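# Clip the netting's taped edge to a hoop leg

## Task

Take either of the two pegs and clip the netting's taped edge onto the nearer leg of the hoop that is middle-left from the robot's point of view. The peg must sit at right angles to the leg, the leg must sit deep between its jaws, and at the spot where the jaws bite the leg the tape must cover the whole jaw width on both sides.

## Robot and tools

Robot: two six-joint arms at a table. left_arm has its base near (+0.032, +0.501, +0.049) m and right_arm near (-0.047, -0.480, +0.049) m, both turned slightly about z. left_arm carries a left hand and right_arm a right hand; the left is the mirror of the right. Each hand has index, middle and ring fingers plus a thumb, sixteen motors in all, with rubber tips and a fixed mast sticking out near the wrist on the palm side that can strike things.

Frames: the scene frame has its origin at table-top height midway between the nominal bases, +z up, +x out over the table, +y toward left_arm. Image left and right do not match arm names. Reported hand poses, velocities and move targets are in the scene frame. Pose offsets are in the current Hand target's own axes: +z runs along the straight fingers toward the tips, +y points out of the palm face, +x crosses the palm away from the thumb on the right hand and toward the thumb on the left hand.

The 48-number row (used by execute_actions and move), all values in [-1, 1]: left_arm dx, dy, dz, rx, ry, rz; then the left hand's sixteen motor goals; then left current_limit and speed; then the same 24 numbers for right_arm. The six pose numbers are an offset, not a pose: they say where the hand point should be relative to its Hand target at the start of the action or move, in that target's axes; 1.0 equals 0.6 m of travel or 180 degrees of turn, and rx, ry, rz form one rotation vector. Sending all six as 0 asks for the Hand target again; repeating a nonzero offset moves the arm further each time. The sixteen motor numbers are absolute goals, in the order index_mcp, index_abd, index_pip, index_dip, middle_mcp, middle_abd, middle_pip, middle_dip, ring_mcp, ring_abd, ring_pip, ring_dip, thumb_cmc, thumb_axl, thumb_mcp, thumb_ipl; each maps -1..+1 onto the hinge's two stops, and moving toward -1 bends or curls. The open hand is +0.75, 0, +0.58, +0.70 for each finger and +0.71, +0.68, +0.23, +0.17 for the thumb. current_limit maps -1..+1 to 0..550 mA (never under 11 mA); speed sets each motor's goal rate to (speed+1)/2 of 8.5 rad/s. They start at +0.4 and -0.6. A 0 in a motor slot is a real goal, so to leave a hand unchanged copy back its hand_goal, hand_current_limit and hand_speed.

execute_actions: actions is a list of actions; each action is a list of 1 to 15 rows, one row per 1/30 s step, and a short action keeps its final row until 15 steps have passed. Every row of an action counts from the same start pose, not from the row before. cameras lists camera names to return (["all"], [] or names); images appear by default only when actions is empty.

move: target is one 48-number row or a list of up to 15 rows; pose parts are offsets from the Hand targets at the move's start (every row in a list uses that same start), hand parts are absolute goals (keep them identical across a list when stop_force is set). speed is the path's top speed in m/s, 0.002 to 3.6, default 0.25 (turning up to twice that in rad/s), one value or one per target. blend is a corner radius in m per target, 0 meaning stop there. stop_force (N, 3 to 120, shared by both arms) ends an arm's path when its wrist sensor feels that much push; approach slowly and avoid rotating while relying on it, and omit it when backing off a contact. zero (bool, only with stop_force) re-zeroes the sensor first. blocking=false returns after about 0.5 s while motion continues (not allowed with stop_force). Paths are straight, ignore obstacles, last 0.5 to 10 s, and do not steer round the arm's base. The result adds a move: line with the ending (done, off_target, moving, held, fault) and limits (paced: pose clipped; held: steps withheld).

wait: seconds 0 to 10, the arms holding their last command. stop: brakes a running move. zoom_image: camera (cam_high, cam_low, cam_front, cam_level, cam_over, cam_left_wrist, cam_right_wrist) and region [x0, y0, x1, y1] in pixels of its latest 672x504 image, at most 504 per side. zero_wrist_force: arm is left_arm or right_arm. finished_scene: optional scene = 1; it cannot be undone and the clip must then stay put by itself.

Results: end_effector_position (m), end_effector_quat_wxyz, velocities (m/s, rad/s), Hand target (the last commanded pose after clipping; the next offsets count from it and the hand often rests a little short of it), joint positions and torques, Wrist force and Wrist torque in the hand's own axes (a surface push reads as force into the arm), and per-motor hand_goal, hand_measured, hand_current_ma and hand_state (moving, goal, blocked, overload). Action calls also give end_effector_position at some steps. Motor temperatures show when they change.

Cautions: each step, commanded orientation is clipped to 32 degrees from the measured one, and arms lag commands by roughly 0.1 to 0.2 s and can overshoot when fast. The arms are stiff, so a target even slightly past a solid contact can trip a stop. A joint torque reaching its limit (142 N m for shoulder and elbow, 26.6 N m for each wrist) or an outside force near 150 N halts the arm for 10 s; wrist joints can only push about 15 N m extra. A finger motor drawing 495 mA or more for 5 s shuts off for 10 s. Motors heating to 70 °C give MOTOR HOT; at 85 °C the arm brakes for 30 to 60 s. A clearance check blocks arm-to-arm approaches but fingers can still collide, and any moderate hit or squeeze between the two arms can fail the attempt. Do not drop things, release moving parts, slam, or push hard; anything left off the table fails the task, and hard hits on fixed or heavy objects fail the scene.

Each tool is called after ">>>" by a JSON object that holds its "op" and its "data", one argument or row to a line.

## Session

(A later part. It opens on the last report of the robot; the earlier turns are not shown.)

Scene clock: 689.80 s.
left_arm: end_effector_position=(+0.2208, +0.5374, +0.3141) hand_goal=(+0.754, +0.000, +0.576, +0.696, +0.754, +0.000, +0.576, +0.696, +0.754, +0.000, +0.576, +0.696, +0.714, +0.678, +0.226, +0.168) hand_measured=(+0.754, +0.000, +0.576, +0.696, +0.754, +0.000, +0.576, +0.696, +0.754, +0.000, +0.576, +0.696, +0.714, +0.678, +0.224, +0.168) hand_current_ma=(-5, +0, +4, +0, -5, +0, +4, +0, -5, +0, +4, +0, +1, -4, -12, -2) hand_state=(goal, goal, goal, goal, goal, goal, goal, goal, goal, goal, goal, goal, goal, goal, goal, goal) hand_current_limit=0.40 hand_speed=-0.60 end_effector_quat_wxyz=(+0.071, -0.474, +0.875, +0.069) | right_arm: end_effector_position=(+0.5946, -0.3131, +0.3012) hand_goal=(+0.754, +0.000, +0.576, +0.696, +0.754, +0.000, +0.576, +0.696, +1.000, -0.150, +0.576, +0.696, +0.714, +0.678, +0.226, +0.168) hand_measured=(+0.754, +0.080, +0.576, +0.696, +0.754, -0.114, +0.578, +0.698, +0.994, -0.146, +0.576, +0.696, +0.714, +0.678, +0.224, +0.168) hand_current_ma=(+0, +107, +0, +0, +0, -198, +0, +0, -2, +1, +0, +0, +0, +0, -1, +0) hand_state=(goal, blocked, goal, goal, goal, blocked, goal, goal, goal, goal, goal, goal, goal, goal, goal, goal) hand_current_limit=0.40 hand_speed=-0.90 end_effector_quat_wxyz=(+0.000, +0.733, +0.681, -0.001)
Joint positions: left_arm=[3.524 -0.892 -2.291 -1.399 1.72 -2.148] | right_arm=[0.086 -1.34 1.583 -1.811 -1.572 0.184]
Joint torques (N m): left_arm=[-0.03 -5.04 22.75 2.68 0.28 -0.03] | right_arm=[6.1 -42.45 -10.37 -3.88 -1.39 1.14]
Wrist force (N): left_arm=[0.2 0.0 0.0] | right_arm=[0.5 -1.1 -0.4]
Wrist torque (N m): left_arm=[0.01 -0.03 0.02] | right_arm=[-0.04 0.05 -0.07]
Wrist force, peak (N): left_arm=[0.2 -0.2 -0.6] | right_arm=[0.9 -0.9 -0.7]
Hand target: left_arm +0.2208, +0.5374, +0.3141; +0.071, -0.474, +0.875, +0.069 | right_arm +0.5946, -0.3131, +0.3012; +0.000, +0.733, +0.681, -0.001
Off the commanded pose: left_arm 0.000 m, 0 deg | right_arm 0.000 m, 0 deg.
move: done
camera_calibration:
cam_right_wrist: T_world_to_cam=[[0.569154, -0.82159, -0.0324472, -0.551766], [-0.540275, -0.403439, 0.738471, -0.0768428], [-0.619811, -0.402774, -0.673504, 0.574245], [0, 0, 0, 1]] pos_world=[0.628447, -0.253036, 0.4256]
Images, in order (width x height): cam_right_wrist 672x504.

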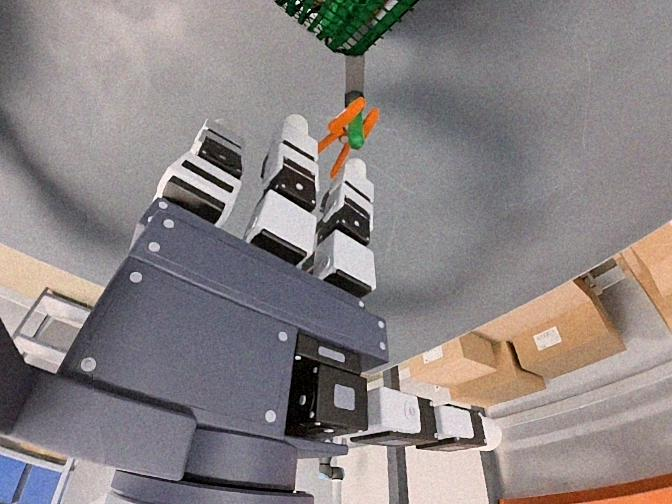

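>>> {"op": "wait", "data": {
  "seconds": 0.1,
  "cameras": ["cam_front","cam_low","cam_right_wrist","cam_over"]
}}

>>> {"op": "zoom_image", "data": {
  "camera": "cam_front",
  "region": [580, 290, 660, 370]
}}

>>> {"op": "zoom_image", "data": {
  "camera": "cam_low",
  "region": [260, 120, 320, 180]
}}

>>> {"op": "zoom_image", "data": {
  "camera": "cam_right_wrist",
  "region": [290, 90, 390, 190]
}}

Scene clock: 768.73 s.
left_arm: end_effector_position=(+0.2208, +0.5374, +0.3141) hand_goal=(+0.754, +0.000, +0.576, +0.696, +0.754, +0.000, +0.576, +0.696, +0.754, +0.000, +0.576, +0.696, +0.714, +0.678, +0.226, +0.168) hand_measured=(+0.754, +0.000, +0.576, +0.696, +0.754, +0.000, +0.576, +0.696, +0.754, +0.000, +0.576, +0.696, +0.714, +0.678, +0.224, +0.168) hand_current_ma=(-5, +0, +4, +0, -5, +0, +4, +0, -5, +0, +4, +0, +1, -4, -12, -2) hand_state=(goal, goal, goal, goal, goal, goal, goal, goal, goal, goal, goal, goal, goal, goal, goal, goal) hand_current_limit=0.40 hand_speed=-0.60 end_effector_quat_wxyz=(+0.071, -0.474, +0.875, +0.069) | right_arm: end_effector_position=(+0.5946, -0.3131, +0.3012) hand_goal=(+0.754, +0.000, +0.576, +0.696, +0.754, +0.000, +0.576, +0.696, +1.000, -0.150, +0.576, +0.696, +0.714, +0.678, +0.226, +0.168) hand_measured=(+0.754, +0.080, +0.576, +0.696, +0.754, -0.114, +0.578, +0.698, +0.994, -0.146, +0.576, +0.696, +0.714, +0.678, +0.224, +0.168) hand_current_ma=(+0, +107, +0, +0, +0, -198, +0, +0, -2, +1, +0, +0, +0, +0, -1, +0) hand_state=(goal, blocked, goal, goal, goal, blocked, goal, goal, goal, goal, goal, goal, goal, goal, goal, goal) hand_current_limit=0.40 hand_speed=-0.90 end_effector_quat_wxyz=(+0.000, +0.733, +0.681, -0.001)
Joint positions: left_arm=[3.524 -0.892 -2.291 -1.399 1.72 -2.148] | right_arm=[0.086 -1.34 1.583 -1.811 -1.572 0.184]
Joint torques (N m): left_arm=[-0.16 -4.95 23.04 2.6 0.34 -0.1] | right_arm=[6.72 -43.49 -10.36 -3.95 -0.76 1.29]
Wrist force (N): left_arm=[-0.3 -0.3 -0.2] | right_arm=[0.6 -1.0 -0.4]
Wrist torque (N m): left_arm=[-0.02 0.02 -0.02] | right_arm=[-0.03 0.03 -0.05]
Wrist force, peak (N): left_arm=[0.2 -0.6 0.2] | right_arm=[0.9 -1.2 -0.5]
Hand target: left_arm +0.2208, +0.5374, +0.3141; +0.071, -0.474, +0.875, +0.069 | right_arm +0.5946, -0.3131, +0.3012; +0.000, +0.733, +0.681, -0.001
Off the commanded pose: left_arm 0.000 m, 0 deg | right_arm 0.000 m, 0 deg.
wait: 0.10 s; at rest from the start
camera_calibration:
cam_right_wrist: T_world_to_cam=[[0.569154, -0.82159, -0.0324472, -0.551766], [-0.540275, -0.403439, 0.738471, -0.0768428], [-0.619811, -0.402774, -0.673504, 0.574245], [0, 0, 0, 1]] pos_world=[0.628447, -0.253036, 0.4256]
Images, in order (width x height): cam_low 672x504, cam_front 672x504, cam_over 672x504, cam_right_wrist 672x504.

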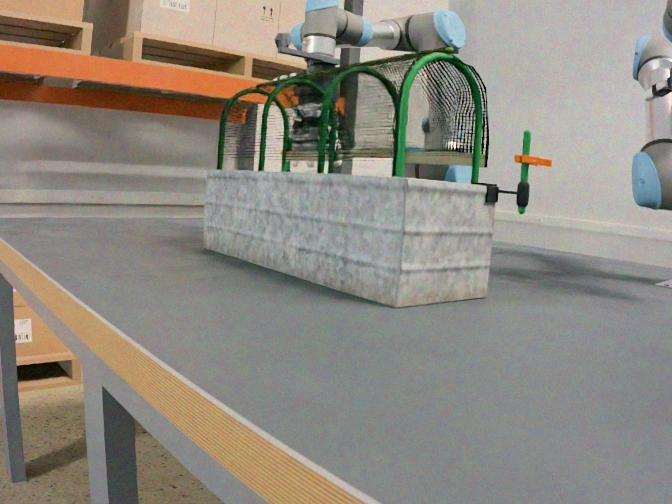

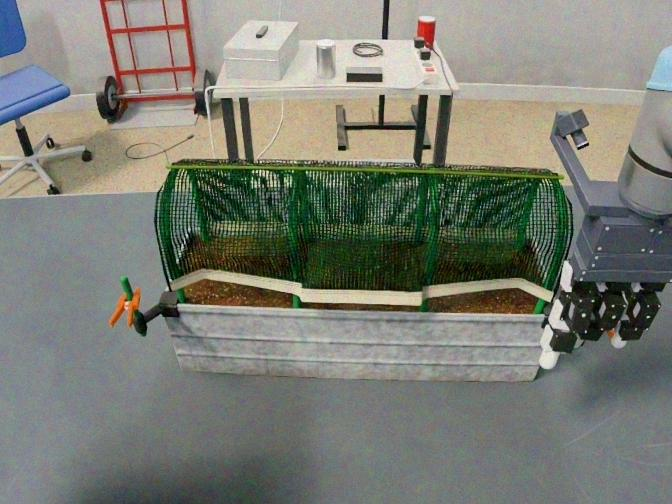

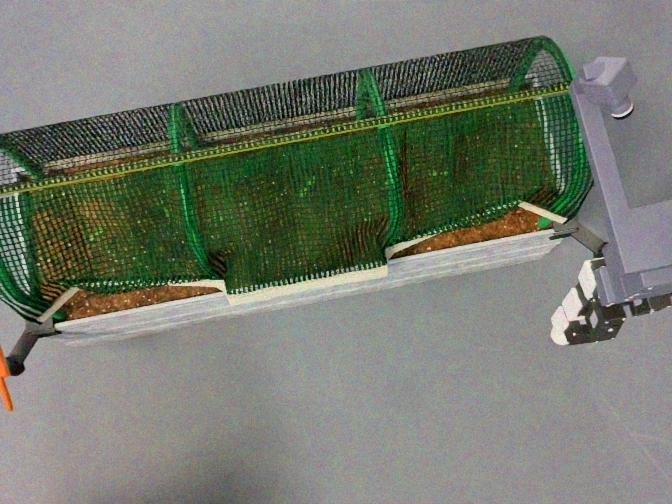

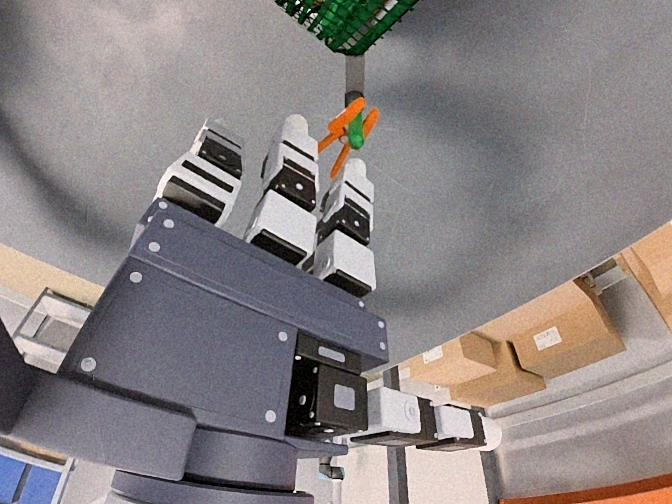

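Scaled by 6.300 from the camera's 672x504 image, which has a finer 960x720 frame.

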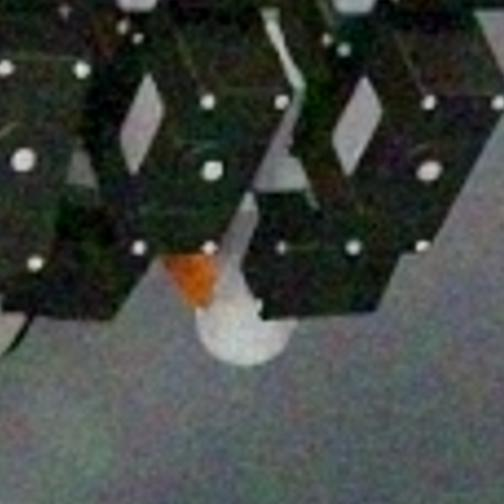

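Scaled by 8.400 from the camera's 672x504 image, which has a finer 960x720 frame.

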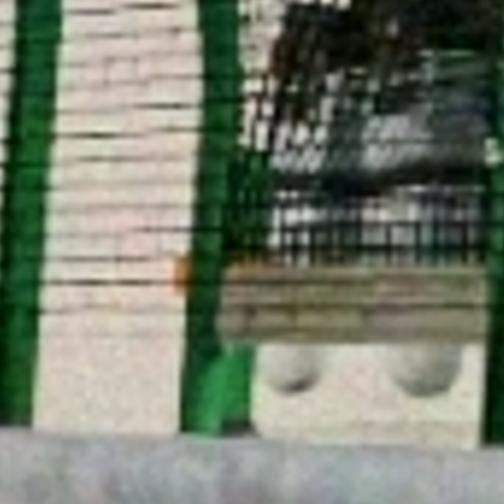

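Scaled by 5.040 from the camera's 672x504 image, which has a finer 960x720 frame.

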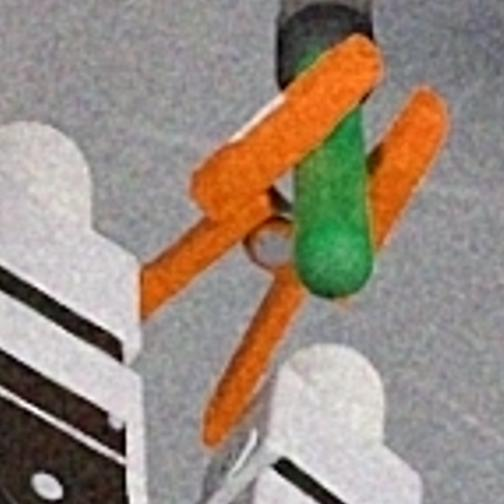

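>>> {"op": "move", "data": {
  "target": [
    [0,0,0,0,0,0,0.754,0,0.576,0.696,0.754,0,0.576,0.696,0.754,0,0.576,0.696,0.714,0.678,0.226,0.168,0.4,-0.6,0,0,0,0,0,0,0.754,0.18,0.576,0.696,0.754,-0.18,0.576,0.696,1.0,-0.15,0.576,0.696,0.714,0.678,0.226,0.168,0.4,-0.8],
    [0,0,0,0,0,0,0.754,0,0.576,0.696,0.754,0,0.576,0.696,0.754,0,0.576,0.696,0.714,0.678,0.226,0.168,0.4,-0.6,0.0033,0,-0.0217,0,0,0,0.754,0.18,0.576,0.696,0.754,-0.18,0.576,0.696,1.0,-0.15,0.576,0.696,0.714,0.678,0.226,0.168,0.4,-0.8],
    [0,0,0,0,0,0,0.754,0,0.576,0.696,0.754,0,0.576,0.696,0.754,0,0.576,0.696,0.714,0.678,0.226,0.168,0.4,-0.6,0.0033,0,-0.0217,0,0,0,0.754,0.02,0.576,0.696,0.754,-0.02,0.576,0.696,1.0,-0.15,0.576,0.696,0.714,0.678,0.226,0.168,0.4,-0.9]
  ],
  "speed": 0.05,
  "cameras": ["cam_right_wrist","cam_front"]
}}

>>> {"op": "zoom_image", "data": {
  "camera": "cam_right_wrist",
  "region": [280, 90, 400, 210]
}}

>>> {"op": "zoom_image", "data": {
  "camera": "cam_front",
  "region": [580, 280, 660, 360]
}}

Scene clock: 865.90 s.
left_arm: end_effector_position=(+0.2208, +0.5374, +0.3141) hand_goal=(+0.754, +0.000, +0.576, +0.696, +0.754, +0.000, +0.576, +0.696, +0.754, +0.000, +0.576, +0.696, +0.714, +0.678, +0.226, +0.168) hand_measured=(+0.754, +0.000, +0.576, +0.696, +0.754, +0.000, +0.576, +0.696, +0.754, +0.000, +0.576, +0.696, +0.714, +0.678, +0.224, +0.168) hand_current_ma=(-5, +0, +4, +0, -5, +0, +4, +0, -5, +0, +4, +0, +1, -4, -12, -2) hand_state=(goal, goal, goal, goal, goal, goal, goal, goal, goal, goal, goal, goal, goal, goal, goal, goal) hand_current_limit=0.40 hand_speed=-0.60 end_effector_quat_wxyz=(+0.071, -0.474, +0.875, +0.069) | right_arm: end_effector_position=(+0.5948, -0.3111, +0.3143) hand_goal=(+0.754, +0.020, +0.576, +0.696, +0.754, -0.020, +0.576, +0.696, +1.000, -0.150, +0.576, +0.696, +0.714, +0.678, +0.226, +0.168) hand_measured=(+0.752, +0.022, +0.576, +0.696, +0.754, -0.024, +0.578, +0.698, +0.994, -0.146, +0.576, +0.696, +0.714, +0.678, +0.224, +0.168) hand_current_ma=(+0, +0, +0, +0, +0, +0, +0, +0, -2, +1, +0, +0, +0, +0, -1, +0) hand_state=(goal, goal, goal, goal, goal, goal, goal, goal, goal, goal, goal, goal, goal, goal, goal, goal) hand_current_limit=0.40 hand_speed=-0.90 end_effector_quat_wxyz=(+0.000, +0.733, +0.681, -0.001)
Joint positions: left_arm=[3.524 -0.892 -2.291 -1.399 1.72 -2.148] | right_arm=[0.089 -1.345 1.555 -1.778 -1.572 0.187]
Joint torques (N m): left_arm=[-0.09 -5.1 22.74 2.77 0.38 -0.14] | right_arm=[5.46 -42.13 -34.75 -1.16 1.05 1.13]
Wrist force (N): left_arm=[0.2 -0.2 -0.2] | right_arm=[0.0 -0.9 -0.4]
Wrist torque (N m): left_arm=[0.00 -0.03 0.02] | right_arm=[-0.08 -0.04 -0.12]
Wrist force, peak (N): left_arm=[0.4 0.0 -0.7] | right_arm=[0.6 -1.3 -0.5]
Hand target: left_arm +0.2208, +0.5374, +0.3141; +0.071, -0.474, +0.875, +0.069 | right_arm +0.5948, -0.3111, +0.3143; +0.000, +0.733, +0.681, -0.001
Off the commanded pose: left_arm 0.000 m, 0 deg | right_arm 0.000 m, 0 deg.
move: done
camera_calibration:
cam_right_wrist: T_world_to_cam=[[0.569154, -0.82159, -0.0324472, -0.549815], [-0.540275, -0.403439, 0.738471, -0.085528], [-0.619811, -0.402774, -0.673504, 0.58393], [0, 0, 0, 1]] pos_world=[0.628647, -0.251036, 0.4386]
Images, in order (width x height): cam_front 672x504, cam_right_wrist 672x504.

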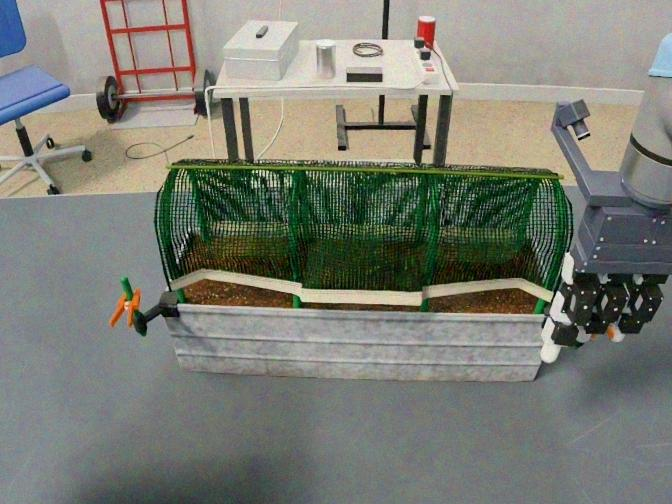

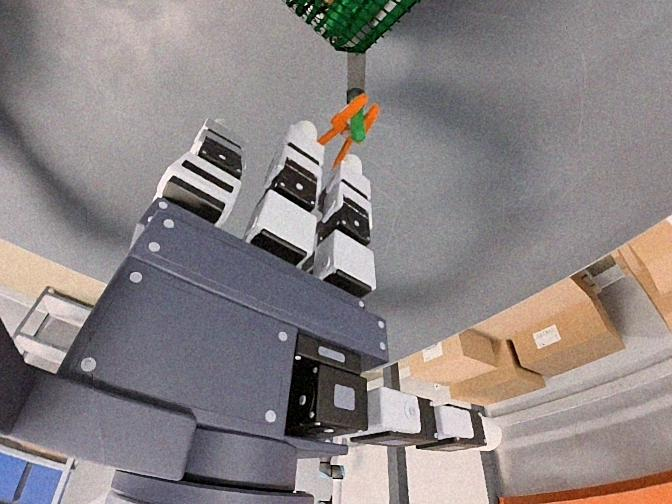

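Scaled by 4.200 from the camera's 672x504 image, which has a finer 960x720 frame.

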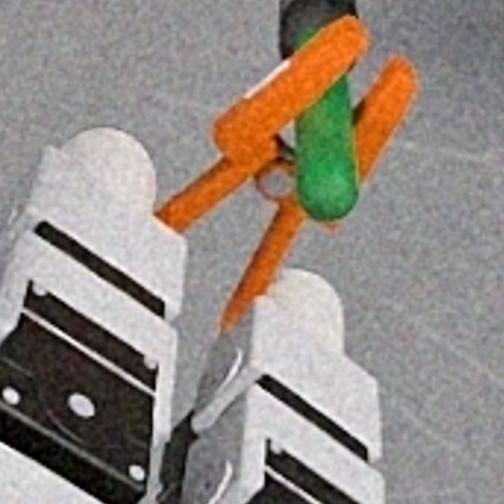

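Scaled by 6.300 from the camera's 672x504 image, which has a finer 960x720 frame.

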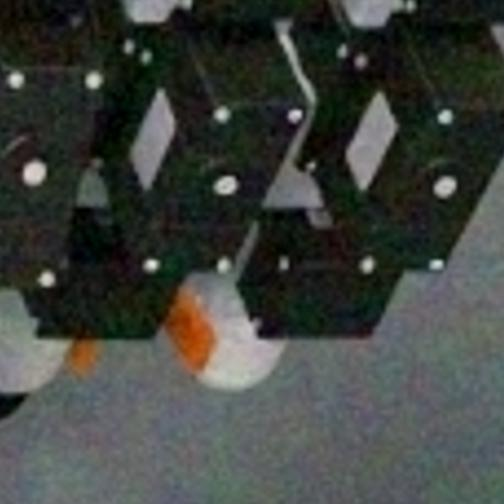

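>>> {"op": "move", "data": {
  "target": [0,0,0,0,0,0,0.754,0,0.576,0.696,0.754,0,0.576,0.696,0.754,0,0.576,0.696,0.714,0.678,0.226,0.168,0.4,-0.6,0,0,0,0,0,0,0.754,-0.06,0.576,0.696,0.754,0.06,0.576,0.696,1.0,-0.15,0.576,0.696,0.714,0.678,0.226,0.168,0.4,-0.9],
  "speed": 0.05,
  "cameras": ["cam_right_wrist"]
}}

>>> {"op": "zoom_image", "data": {
  "camera": "cam_right_wrist",
  "region": [280, 90, 400, 210]
}}

Scene clock: 876.97 s.
left_arm: end_effector_position=(+0.2208, +0.5374, +0.3141) hand_goal=(+0.754, +0.000, +0.576, +0.696, +0.754, +0.000, +0.576, +0.696, +0.754, +0.000, +0.576, +0.696, +0.714, +0.678, +0.226, +0.168) hand_measured=(+0.754, +0.000, +0.576, +0.696, +0.754, +0.000, +0.576, +0.696, +0.754, +0.000, +0.576, +0.696, +0.714, +0.678, +0.224, +0.168) hand_current_ma=(-5, +0, +4, +0, -5, +0, +4, +0, -5, +0, +4, +0, +1, -4, -12, -2) hand_state=(goal, goal, goal, goal, goal, goal, goal, goal, goal, goal, goal, goal, goal, goal, goal, goal) hand_current_limit=0.40 hand_speed=-0.60 end_effector_quat_wxyz=(+0.071, -0.474, +0.875, +0.069) | right_arm: end_effector_position=(+0.5948, -0.3111, +0.3143) hand_goal=(+0.754, -0.060, +0.576, +0.696, +0.754, +0.060, +0.576, +0.696, +1.000, -0.150, +0.576, +0.696, +0.714, +0.678, +0.226, +0.168) hand_measured=(+0.754, +0.006, +0.576, +0.696, +0.754, -0.010, +0.578, +0.698, +0.994, -0.146, +0.576, +0.696, +0.714, +0.678, +0.224, +0.168) hand_current_ma=(+0, +77, +0, +0, +0, -88, +0, +0, -2, +1, +0, +0, +0, +0, -1, +0) hand_state=(goal, blocked, goal, goal, goal, blocked, goal, goal, goal, goal, goal, goal, goal, goal, goal, goal) hand_current_limit=0.40 hand_speed=-0.90 end_effector_quat_wxyz=(+0.000, +0.733, +0.681, -0.001)
Joint positions: left_arm=[3.524 -0.892 -2.291 -1.399 1.72 -2.148] | right_arm=[0.089 -1.345 1.555 -1.778 -1.572 0.187]
Joint torques (N m): left_arm=[0.28 -4.86 22.88 2.74 0.35 -0.17] | right_arm=[6.61 -42.34 -33.97 -1.12 1.57 1.18]
Wrist force (N): left_arm=[-0.1 -0.2 -0.3] | right_arm=[-0.3 -1.0 -0.3]
Wrist torque (N m): left_arm=[0.01 0.01 -0.02] | right_arm=[-0.07 -0.05 -0.14]
Wrist force, peak (N): left_arm=[0.2 -0.3 -0.6] | right_arm=[-0.3 -1.2 -0.5]
Hand target: left_arm +0.2208, +0.5374, +0.3141; +0.071, -0.474, +0.875, +0.069 | right_arm +0.5948, -0.3111, +0.3143; +0.000, +0.733, +0.681, -0.001
Off the commanded pose: left_arm 0.000 m, 0 deg | right_arm 0.000 m, 0 deg.
move: done
camera_calibration:
cam_right_wrist: T_world_to_cam=[[0.569154, -0.82159, -0.0324472, -0.549815], [-0.540275, -0.403439, 0.738471, -0.085528], [-0.619811, -0.402774, -0.673504, 0.58393], [0, 0, 0, 1]] pos_world=[0.628647, -0.251036, 0.4386]
Images, in order (width x height): cam_right_wrist 672x504.

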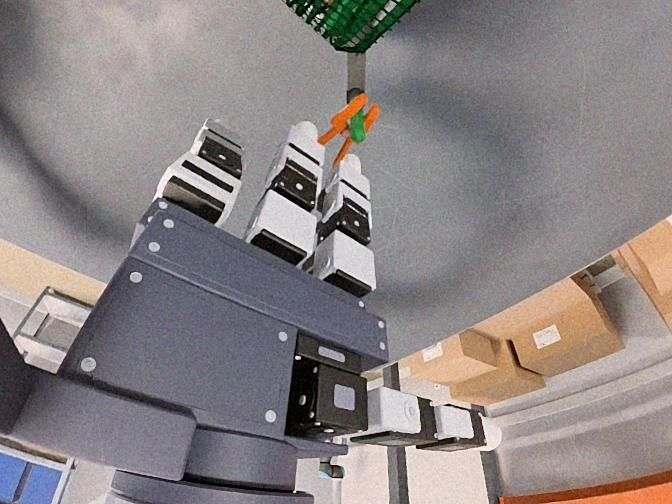

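Scaled by 4.200 from the camera's 672x504 image, which has a finer 960x720 frame.

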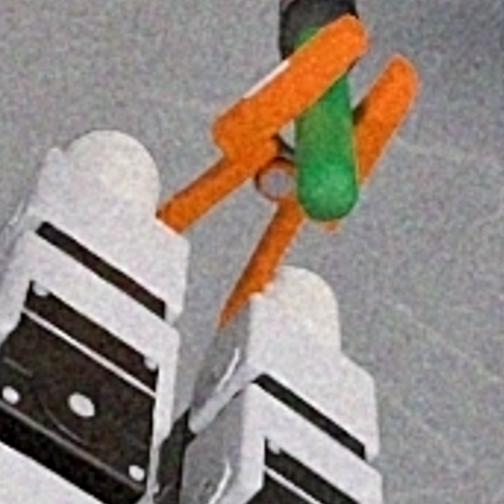

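>>> {"op": "move", "data": {
  "target": [0,0,0,0,0,0,0.754,0,0.576,0.696,0.754,0,0.576,0.696,0.754,0,0.576,0.696,0.714,0.678,0.226,0.168,0.4,-0.6,0,0,0,0,0,0,0.754,-0.22,0.576,0.696,0.754,0.22,0.576,0.696,1.0,-0.15,0.576,0.696,0.714,0.678,0.226,0.168,0.4,-0.9],
  "speed": 0.05,
  "cameras": ["cam_right_wrist"]
}}

>>> {"op": "zoom_image", "data": {
  "camera": "cam_right_wrist",
  "region": [280, 90, 400, 210]
}}

Scene clock: 885.40 s.
left_arm: end_effector_position=(+0.2208, +0.5374, +0.3141) hand_goal=(+0.754, +0.000, +0.576, +0.696, +0.754, +0.000, +0.576, +0.696, +0.754, +0.000, +0.576, +0.696, +0.714, +0.678, +0.226, +0.168) hand_measured=(+0.754, +0.000, +0.576, +0.696, +0.754, +0.000, +0.576, +0.696, +0.754, +0.000, +0.576, +0.696, +0.714, +0.678, +0.224, +0.168) hand_current_ma=(-5, +0, +4, +0, -5, +0, +4, +0, -5, +0, +4, +0, +1, -4, -12, -2) hand_state=(goal, goal, goal, goal, goal, goal, goal, goal, goal, goal, goal, goal, goal, goal, goal, goal) hand_current_limit=0.40 hand_speed=-0.60 end_effector_quat_wxyz=(+0.071, -0.474, +0.875, +0.069) | right_arm: end_effector_position=(+0.5948, -0.3111, +0.3143) hand_goal=(+0.754, -0.220, +0.576, +0.696, +0.754, +0.220, +0.576, +0.696, +1.000, -0.150, +0.576, +0.696, +0.714, +0.678, +0.226, +0.168) hand_measured=(+0.754, -0.008, +0.576, +0.696, +0.754, -0.006, +0.578, +0.698, +0.994, -0.146, +0.576, +0.696, +0.714, +0.678, +0.224, +0.168) hand_current_ma=(+0, +385, +0, +0, +0, -383, +0, +0, -2, +1, +0, +0, +0, +0, -1, +0) hand_state=(goal, blocked, goal, goal, goal, blocked, goal, goal, goal, goal, goal, goal, goal, goal, goal, goal) hand_current_limit=0.40 hand_speed=-0.90 end_effector_quat_wxyz=(+0.000, +0.733, +0.681, -0.001)
Joint positions: left_arm=[3.524 -0.892 -2.291 -1.399 1.72 -2.148] | right_arm=[0.089 -1.345 1.555 -1.778 -1.572 0.187]
Joint torques (N m): left_arm=[0.01 -4.6 23.35 2.76 0.31 -0.09] | right_arm=[5.74 -42.56 -33.95 -2.5 1.7 1.23]
Wrist force (N): left_arm=[-0.2 -0.3 0.0] | right_arm=[-0.6 -1.0 -0.3]
Wrist torque (N m): left_arm=[-0.03 0.02 -0.01] | right_arm=[-0.08 -0.08 -0.16]
Wrist force, peak (N): left_arm=[0.3 -0.4 -0.6] | right_arm=[-0.7 -1.1 -0.4]
Hand target: left_arm +0.2208, +0.5374, +0.3141; +0.071, -0.474, +0.875, +0.069 | right_arm +0.5948, -0.3111, +0.3143; +0.000, +0.733, +0.681, -0.001
Off the commanded pose: left_arm 0.000 m, 0 deg | right_arm 0.000 m, 0 deg.
move: done
camera_calibration:
cam_right_wrist: T_world_to_cam=[[0.569154, -0.82159, -0.0324472, -0.549815], [-0.540275, -0.403439, 0.738471, -0.085528], [-0.619811, -0.402774, -0.673504, 0.58393], [0, 0, 0, 1]] pos_world=[0.628647, -0.251036, 0.4386]
Images, in order (width x height): cam_right_wrist 672x504.

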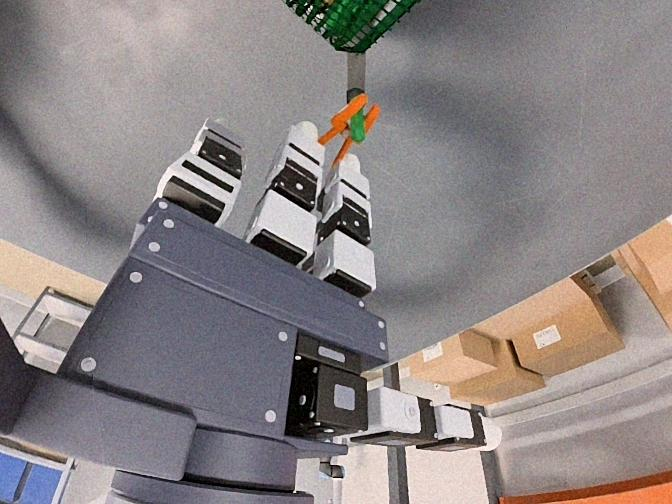

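Scaled by 4.200 from the camera's 672x504 image, which has a finer 960x720 frame.

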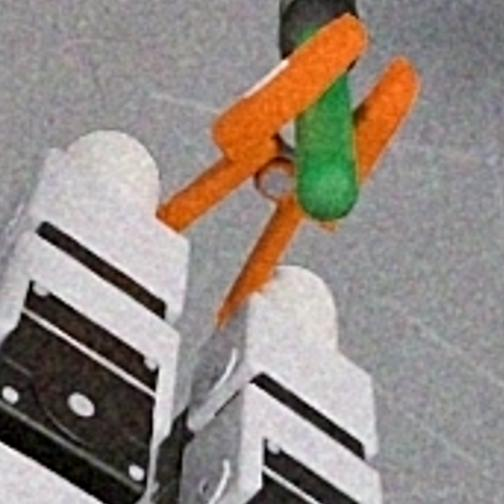

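>>> {"op": "move", "data": {
  "target": [
    [0,0,0,0,0,0,0.754,0,0.576,0.696,0.754,0,0.576,0.696,0.754,0,0.576,0.696,0.714,0.678,0.226,0.168,0.4,-0.6,0,0,0,0,0,0,0.754,0.36,0.576,0.696,0.754,-0.36,0.576,0.696,1.0,-0.3,0.576,0.696,0.714,0.678,0.226,0.168,0.4,-0.8],
    [0,0,0,0,0,0,0.754,0,0.576,0.696,0.754,0,0.576,0.696,0.754,0,0.576,0.696,0.714,0.678,0.226,0.168,0.4,-0.6,0,0,0.0767,0,0,0,0.754,0.36,0.576,0.696,0.754,-0.36,0.576,0.696,1.0,-0.3,0.576,0.696,0.714,0.678,0.226,0.168,0.4,-0.8],
    [0,0,0,0,0,0,0.754,0,0.576,0.696,0.754,0,0.576,0.696,0.754,0,0.576,0.696,0.714,0.678,0.226,0.168,0.4,-0.6,0,0,0.0767,0,0,0,0.754,0.13,0.576,0.696,0.754,-0.13,0.576,0.696,1.0,-0.3,0.576,0.696,0.714,0.678,0.226,0.168,0.4,-0.93]
  ],
  "speed": 0.06,
  "cameras": ["cam_right_wrist","cam_front"]
}}

>>> {"op": "zoom_image", "data": {
  "camera": "cam_right_wrist",
  "region": [260, 100, 420, 260]
}}

>>> {"op": "zoom_image", "data": {
  "camera": "cam_front",
  "region": [560, 290, 672, 402]
}}

Scene clock: 957.40 s.
left_arm: end_effector_position=(+0.2208, +0.5374, +0.3141) hand_goal=(+0.754, +0.000, +0.576, +0.696, +0.754, +0.000, +0.576, +0.696, +0.754, +0.000, +0.576, +0.696, +0.714, +0.678, +0.226, +0.168) hand_measured=(+0.754, +0.000, +0.576, +0.696, +0.754, +0.000, +0.576, +0.696, +0.754, +0.000, +0.576, +0.696, +0.714, +0.678, +0.224, +0.168) hand_current_ma=(-5, +0, +4, +0, -5, +0, +4, +0, -5, +0, +4, +0, +1, -4, -12, -2) hand_state=(goal, goal, goal, goal, goal, goal, goal, goal, goal, goal, goal, goal, goal, goal, goal, goal) hand_current_limit=0.40 hand_speed=-0.60 end_effector_quat_wxyz=(+0.071, -0.474, +0.875, +0.069) | right_arm: end_effector_position=(+0.5947, -0.3112, +0.2682) hand_goal=(+0.754, +0.130, +0.576, +0.696, +0.754, -0.130, +0.576, +0.696, +1.000, -0.300, +0.576, +0.696, +0.714, +0.678, +0.226, +0.168) hand_measured=(+0.754, +0.184, +0.576, +0.696, +0.754, -0.190, +0.578, +0.698, +0.994, -0.296, +0.576, +0.696, +0.714, +0.678, +0.224, +0.168) hand_current_ma=(+0, +55, +0, +0, +0, -68, +0, +0, -2, +1, +0, +0, +0, +0, -1, +0) hand_state=(goal, blocked, goal, goal, goal, blocked, goal, goal, goal, goal, goal, goal, goal, goal, goal, goal) hand_current_limit=0.40 hand_speed=-0.93 end_effector_quat_wxyz=(+0.000, +0.733, +0.681, -0.001)
Joint positions: left_arm=[3.524 -0.892 -2.291 -1.399 1.72 -2.148] | right_arm=[0.089 -1.317 1.641 -1.892 -1.572 0.187]
Joint torques (N m): left_arm=[-0.41 -4.97 22.9 2.79 0.34 -0.16] | right_arm=[-5.94 -24.25 -9.23 -3.92 0.54 -0.46]
Motor temperatures (°C): left_arm=[37 34 38 34 40 50] | right_arm=[34 32 44 36 35 42]
Wrist force (N): left_arm=[0.1 0.1 -0.1] | right_arm=[-0.1 -0.9 -0.6]
Wrist torque (N m): left_arm=[0.04 -0.02 0.00] | right_arm=[-0.03 -0.06 -0.09]
Wrist force, peak (N): left_arm=[0.6 0.2 -0.3] | right_arm=[-0.8 -1.0 -0.3]
Hand target: left_arm +0.2208, +0.5374, +0.3141; +0.071, -0.474, +0.875, +0.069 | right_arm +0.5947, -0.3112, +0.2682; +0.000, +0.733, +0.681, -0.001
Off the commanded pose: left_arm 0.000 m, 0 deg | right_arm 0.000 m, 0 deg.
move: done
camera_calibration:
cam_right_wrist: T_world_to_cam=[[0.569154, -0.82159, -0.0324472, -0.55125], [-0.540275, -0.403439, 0.738471, -0.0516123], [-0.619811, -0.402774, -0.673504, 0.552887], [0, 0, 0, 1]] pos_world=[0.628547, -0.251036, 0.3926]
Images, in order (width x height): cam_front 672x504, cam_right_wrist 672x504.

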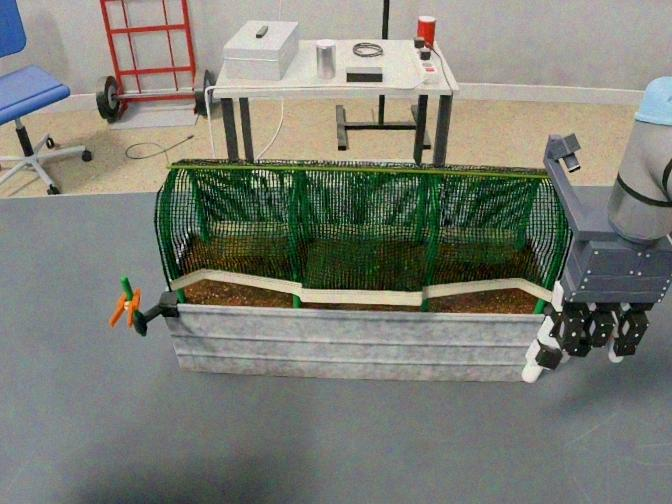

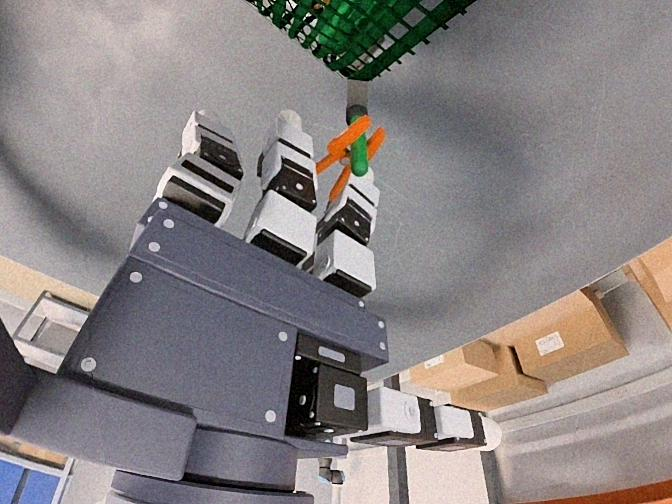

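Scaled by 3.150 from the camera's 672x504 image, which has a finer 960x720 frame.

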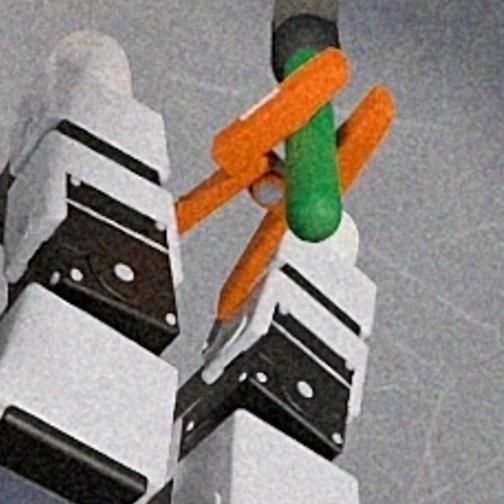

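Scaled by 4.500 from the camera's 672x504 image, which has a finer 960x720 frame.

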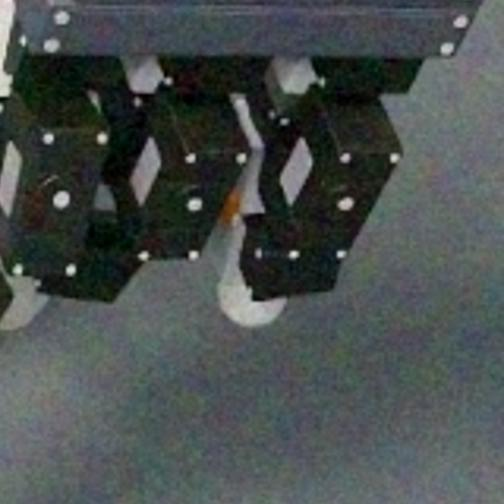

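>>> {"op": "move", "data": {
  "target": [0,0,0,0,0,0,0.754,0,0.576,0.696,0.754,0,0.576,0.696,0.754,0,0.576,0.696,0.714,0.678,0.226,0.168,0.4,-0.6,0,0,0,0,0,0,0.754,-0.12,0.576,0.696,0.754,0.12,0.576,0.696,1.0,-0.3,0.576,0.696,0.714,0.678,0.226,0.168,0.4,-0.93],
  "speed": 0.06,
  "cameras": ["cam_right_wrist"]
}}

>>> {"op": "zoom_image", "data": {
  "camera": "cam_right_wrist",
  "region": [260, 100, 420, 260]
}}

Scene clock: 966.73 s.
left_arm: end_effector_position=(+0.2208, +0.5374, +0.3141) hand_goal=(+0.754, +0.000, +0.576, +0.696, +0.754, +0.000, +0.576, +0.696, +0.754, +0.000, +0.576, +0.696, +0.714, +0.678, +0.226, +0.168) hand_measured=(+0.754, +0.000, +0.576, +0.696, +0.754, +0.000, +0.576, +0.696, +0.754, +0.000, +0.576, +0.696, +0.714, +0.678, +0.224, +0.168) hand_current_ma=(-5, +0, +4, +0, -5, +0, +4, +0, -5, +0, +4, +0, +1, -4, -12, -2) hand_state=(goal, goal, goal, goal, goal, goal, goal, goal, goal, goal, goal, goal, goal, goal, goal, goal) hand_current_limit=0.40 hand_speed=-0.60 end_effector_quat_wxyz=(+0.071, -0.474, +0.875, +0.069) | right_arm: end_effector_position=(+0.5947, -0.3112, +0.2682) hand_goal=(+0.754, -0.120, +0.576, +0.696, +0.754, +0.120, +0.576, +0.696, +1.000, -0.300, +0.576, +0.696, +0.714, +0.678, +0.226, +0.168) hand_measured=(+0.756, +0.102, +0.576, +0.696, +0.754, -0.132, +0.576, +0.696, +0.994, -0.296, +0.576, +0.696, +0.714, +0.678, +0.224, +0.168) hand_current_ma=(+0, +385, +0, +0, +0, -385, +0, +0, -2, +1, +0, +0, +0, +0, -1, +0) hand_state=(goal, blocked, goal, goal, goal, blocked, goal, goal, goal, goal, goal, goal, goal, goal, goal, goal) hand_current_limit=0.40 hand_speed=-0.93 end_effector_quat_wxyz=(+0.000, +0.733, +0.681, -0.001)
Joint positions: left_arm=[3.524 -0.892 -2.291 -1.399 1.72 -2.148] | right_arm=[0.089 -1.317 1.641 -1.892 -1.572 0.187]
Joint torques (N m): left_arm=[-0.05 -4.5 23.26 2.9 0.3 -0.19] | right_arm=[-5.89 -24.19 -10.04 -3.27 -1.33 -0.43]
Wrist force (N): left_arm=[0.1 -0.2 -0.2] | right_arm=[-0.1 -1.2 -0.1]
Wrist torque (N m): left_arm=[0.00 -0.03 0.01] | right_arm=[-0.04 -0.03 -0.09]
Wrist force, peak (N): left_arm=[0.5 -0.2 -0.4] | right_arm=[-0.1 -1.5 -0.5]
Hand target: left_arm +0.2208, +0.5374, +0.3141; +0.071, -0.474, +0.875, +0.069 | right_arm +0.5947, -0.3112, +0.2682; +0.000, +0.733, +0.681, -0.001
Off the commanded pose: left_arm 0.000 m, 0 deg | right_arm 0.000 m, 0 deg.
move: done
camera_calibration:
cam_right_wrist: T_world_to_cam=[[0.569154, -0.82159, -0.0324472, -0.55125], [-0.540275, -0.403439, 0.738471, -0.0516123], [-0.619811, -0.402774, -0.673504, 0.552887], [0, 0, 0, 1]] pos_world=[0.628547, -0.251036, 0.3926]
Images, in order (width x height): cam_right_wrist 672x504.

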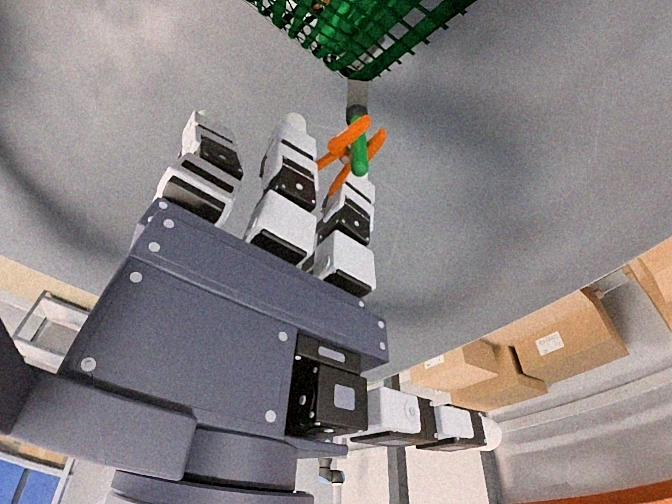

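Scaled by 3.150 from the camera's 672x504 image, which has a finer 960x720 frame.

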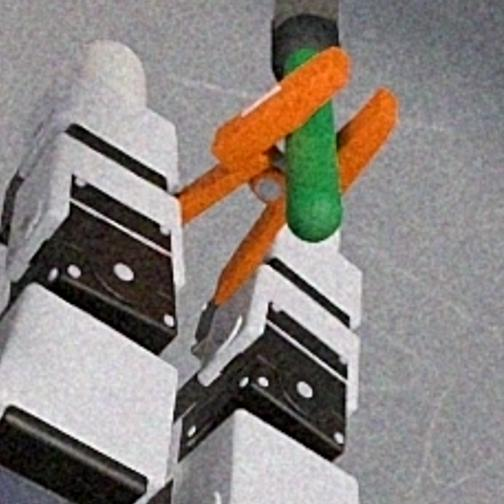

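>>> {"op": "move", "data": {
  "target": [0,0,0,0,0,0,0.754,0,0.576,0.696,0.754,0,0.576,0.696,0.754,0,0.576,0.696,0.714,0.678,0.226,0.168,0.4,-0.6,0,0,0,0,0,0,0.754,-0.32,0.576,0.696,0.754,0.32,0.576,0.696,1.0,-0.3,0.576,0.696,0.714,0.678,0.226,0.168,0.74,-0.93],
  "speed": 0.06,
  "cameras": ["cam_right_wrist"]
}}

>>> {"op": "zoom_image", "data": {
  "camera": "cam_right_wrist",
  "region": [260, 100, 420, 260]
}}

Scene clock: 985.17 s.
left_arm: end_effector_position=(+0.2208, +0.5374, +0.3141) hand_goal=(+0.754, +0.000, +0.576, +0.696, +0.754, +0.000, +0.576, +0.696, +0.754, +0.000, +0.576, +0.696, +0.714, +0.678, +0.226, +0.168) hand_measured=(+0.754, +0.000, +0.576, +0.696, +0.754, +0.000, +0.576, +0.696, +0.754, +0.000, +0.576, +0.696, +0.714, +0.678, +0.224, +0.168) hand_current_ma=(-5, +0, +4, +0, -5, +0, +4, +0, -5, +0, +4, +0, +1, -4, -12, -2) hand_state=(goal, goal, goal, goal, goal, goal, goal, goal, goal, goal, goal, goal, goal, goal, goal, goal) hand_current_limit=0.40 hand_speed=-0.60 end_effector_quat_wxyz=(+0.071, -0.474, +0.875, +0.069) | right_arm: end_effector_position=(+0.5947, -0.3112, +0.2682) hand_goal=(+0.754, -0.320, +0.576, +0.696, +0.754, +0.320, +0.576, +0.696, +1.000, -0.300, +0.576, +0.696, +0.714, +0.678, +0.226, +0.168) hand_measured=(+0.756, +0.048, +0.576, +0.696, +0.752, -0.132, +0.576, +0.696, +0.994, -0.296, +0.576, +0.696, +0.714, +0.678, +0.224, +0.168) hand_current_ma=(+0, +478, +0, +0, -1, -478, +0, +0, -2, +1, +0, +0, +0, +0, -1, +0) hand_state=(goal, blocked, goal, goal, goal, blocked, goal, goal, goal, goal, goal, goal, goal, goal, goal, goal) hand_current_limit=0.74 hand_speed=-0.93 end_effector_quat_wxyz=(+0.000, +0.733, +0.681, -0.001)
Joint positions: left_arm=[3.524 -0.892 -2.291 -1.399 1.72 -2.148] | right_arm=[0.089 -1.317 1.641 -1.892 -1.572 0.187]
Joint torques (N m): left_arm=[-0.25 -5.26 23.55 2.77 0.33 -0.17] | right_arm=[-5.72 -25.4 -12.94 -1.6 -1.3 -0.46]
Wrist force (N): left_arm=[0.2 -0.1 -0.4] | right_arm=[-0.1 -0.6 -0.2]
Wrist torque (N m): left_arm=[0.03 -0.04 0.01] | right_arm=[-0.04 -0.05 -0.09]
Wrist force, peak (N): left_arm=[0.3 -0.4 -0.6] | right_arm=[0.1 -1.5 -0.3]
Hand target: left_arm +0.2208, +0.5374, +0.3141; +0.071, -0.474, +0.875, +0.069 | right_arm +0.5947, -0.3112, +0.2682; +0.000, +0.733, +0.681, -0.001
Off the commanded pose: left_arm 0.000 m, 0 deg | right_arm 0.000 m, 0 deg.
move: done
camera_calibration:
cam_right_wrist: T_world_to_cam=[[0.569154, -0.82159, -0.0324472, -0.55125], [-0.540275, -0.403439, 0.738471, -0.0516123], [-0.619811, -0.402774, -0.673504, 0.552887], [0, 0, 0, 1]] pos_world=[0.628547, -0.251036, 0.3926]
Images, in order (width x height): cam_right_wrist 672x504.

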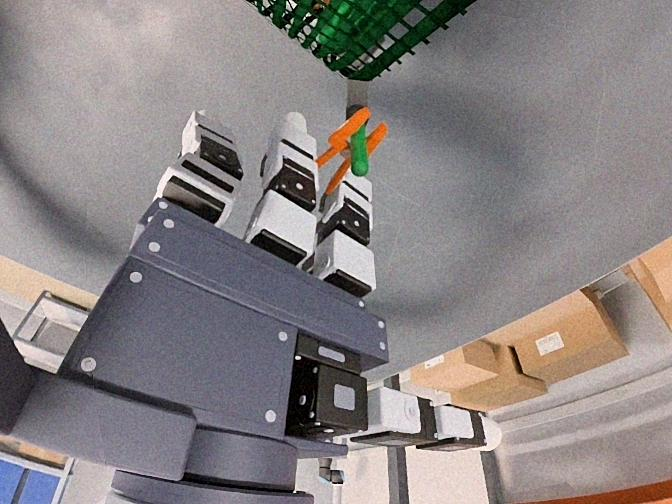

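Scaled by 3.150 from the camera's 672x504 image, which has a finer 960x720 frame.

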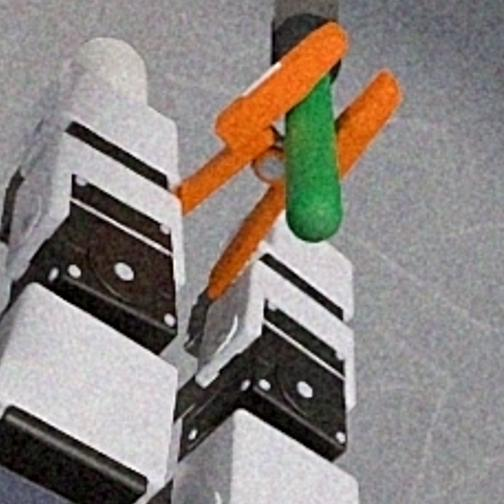

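>>> {"op": "wait", "data": {
  "seconds": 0.1,
  "cameras": ["cam_low","cam_front","cam_over","cam_right_wrist"]
}}

>>> {"op": "zoom_image", "data": {
  "camera": "cam_low",
  "region": [260, 120, 320, 180]
}}

>>> {"op": "zoom_image", "data": {
  "camera": "cam_front",
  "region": [560, 290, 672, 402]
}}

>>> {"op": "zoom_image", "data": {
  "camera": "cam_right_wrist",
  "region": [300, 90, 400, 210]
}}

Scene clock: 1032.33 s.
left_arm: end_effector_position=(+0.2208, +0.5374, +0.3141) hand_goal=(+0.754, +0.000, +0.576, +0.696, +0.754, +0.000, +0.576, +0.696, +0.754, +0.000, +0.576, +0.696, +0.714, +0.678, +0.226, +0.168) hand_measured=(+0.754, +0.000, +0.576, +0.696, +0.754, +0.000, +0.576, +0.696, +0.754, +0.000, +0.576, +0.696, +0.714, +0.678, +0.224, +0.168) hand_current_ma=(-5, +0, +4, +0, -5, +0, +4, +0, -5, +0, +4, +0, +1, -4, -12, -2) hand_state=(goal, goal, goal, goal, goal, goal, goal, goal, goal, goal, goal, goal, goal, goal, goal, goal) hand_current_limit=0.40 hand_speed=-0.60 end_effector_quat_wxyz=(+0.071, -0.474, +0.875, +0.069) | right_arm: end_effector_position=(+0.5947, -0.3112, +0.2682) hand_goal=(+0.754, -0.320, +0.576, +0.696, +0.754, +0.320, +0.576, +0.696, +1.000, -0.300, +0.576, +0.696, +0.714, +0.678, +0.226, +0.168) hand_measured=(+0.756, +0.046, +0.576, +0.696, +0.750, -0.132, +0.576, +0.696, +0.994, -0.296, +0.576, +0.696, +0.714, +0.678, +0.224, +0.168) hand_current_ma=(+0, +479, +0, +0, -1, -478, +0, +0, -2, +1, +0, +0, +0, +0, -1, +0) hand_state=(goal, blocked, goal, goal, goal, blocked, goal, goal, goal, goal, goal, goal, goal, goal, goal, goal) hand_current_limit=0.74 hand_speed=-0.93 end_effector_quat_wxyz=(+0.000, +0.733, +0.681, -0.001)
Joint positions: left_arm=[3.524 -0.892 -2.291 -1.399 1.72 -2.148] | right_arm=[0.089 -1.317 1.641 -1.892 -1.572 0.187]
Joint torques (N m): left_arm=[0.22 -4.84 22.99 2.86 0.37 -0.23] | right_arm=[-6.13 -26.5 -14.67 -1.61 -1.26 -0.22]
Wrist force (N): left_arm=[0.1 -0.2 -0.2] | right_arm=[0.1 -0.4 -0.1]
Wrist torque (N m): left_arm=[-0.01 -0.02 0.00] | right_arm=[-0.03 -0.08 -0.07]
Wrist force, peak (N): left_arm=[0.5 -0.2 -0.4] | right_arm=[0.0 -1.0 0.0]
Hand target: left_arm +0.2208, +0.5374, +0.3141; +0.071, -0.474, +0.875, +0.069 | right_arm +0.5947, -0.3112, +0.2682; +0.000, +0.733, +0.681, -0.001
Off the commanded pose: left_arm 0.000 m, 0 deg | right_arm 0.000 m, 0 deg.
wait: 0.10 s; at rest from the start
camera_calibration:
cam_right_wrist: T_world_to_cam=[[0.569154, -0.82159, -0.0324472, -0.55125], [-0.540275, -0.403439, 0.738471, -0.0516123], [-0.619811, -0.402774, -0.673504, 0.552887], [0, 0, 0, 1]] pos_world=[0.628547, -0.251036, 0.3926]
Images, in order (width x height): cam_low 672x504, cam_front 672x504, cam_over 672x504, cam_right_wrist 672x504.

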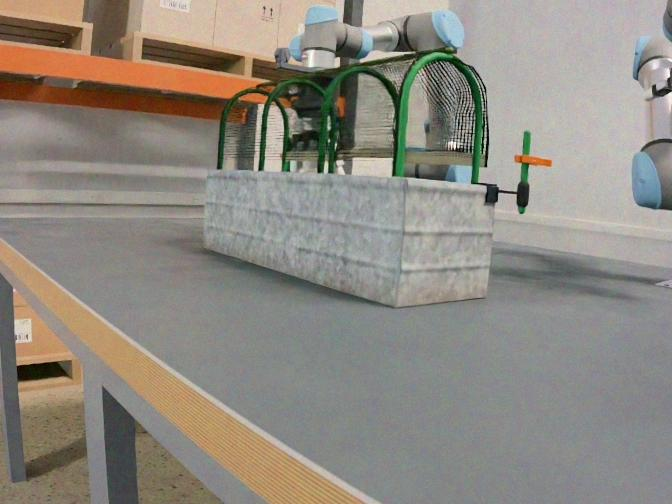

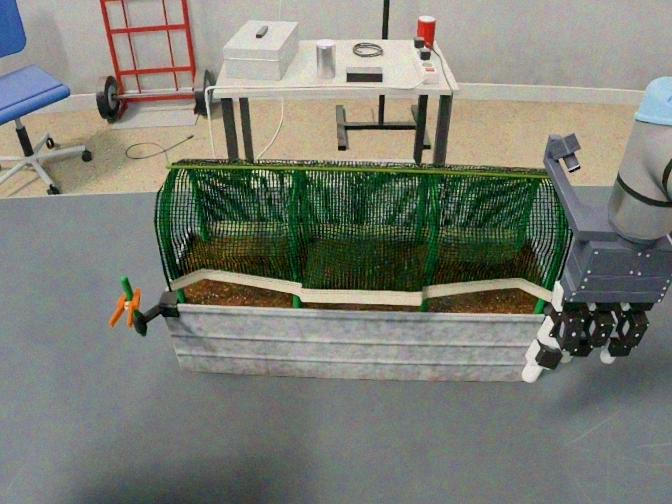

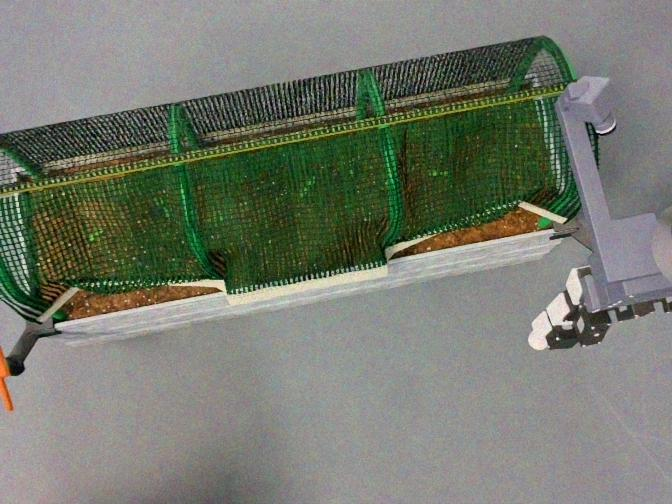

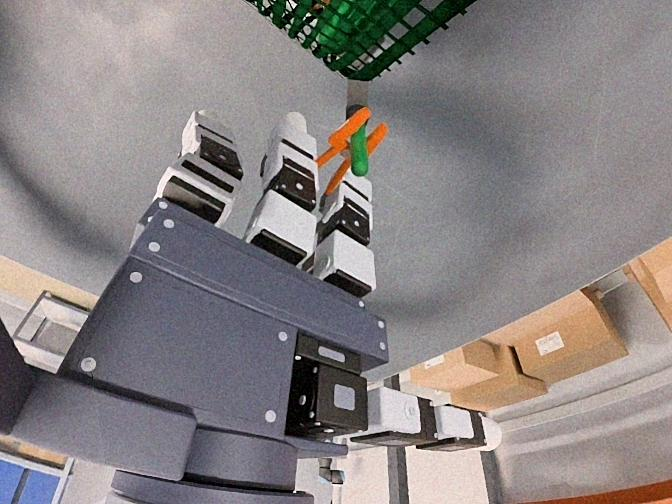

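Scaled by 8.400 from the camera's 672x504 image, which has a finer 960x720 frame.

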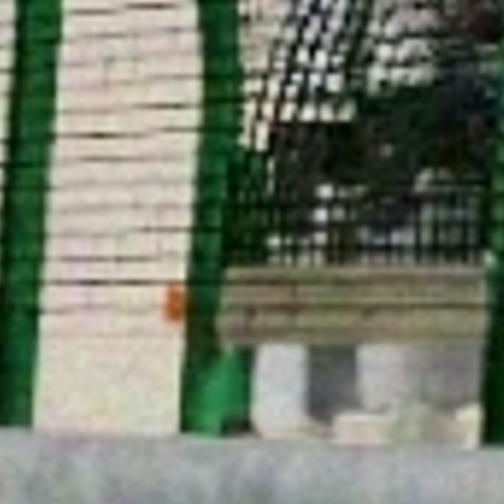

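Scaled by 4.500 from the camera's 672x504 image, which has a finer 960x720 frame.

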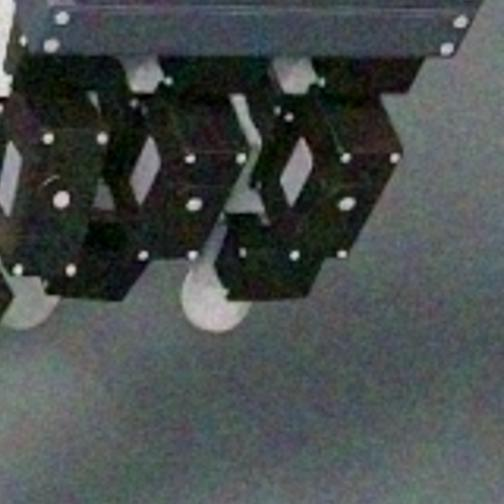

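Scaled by 4.200 from the camera's 672x504 image, which has a finer 960x720 frame.

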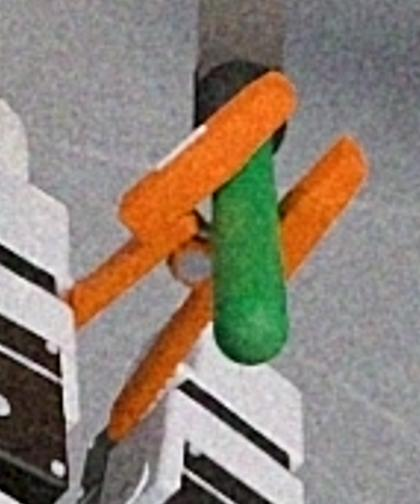

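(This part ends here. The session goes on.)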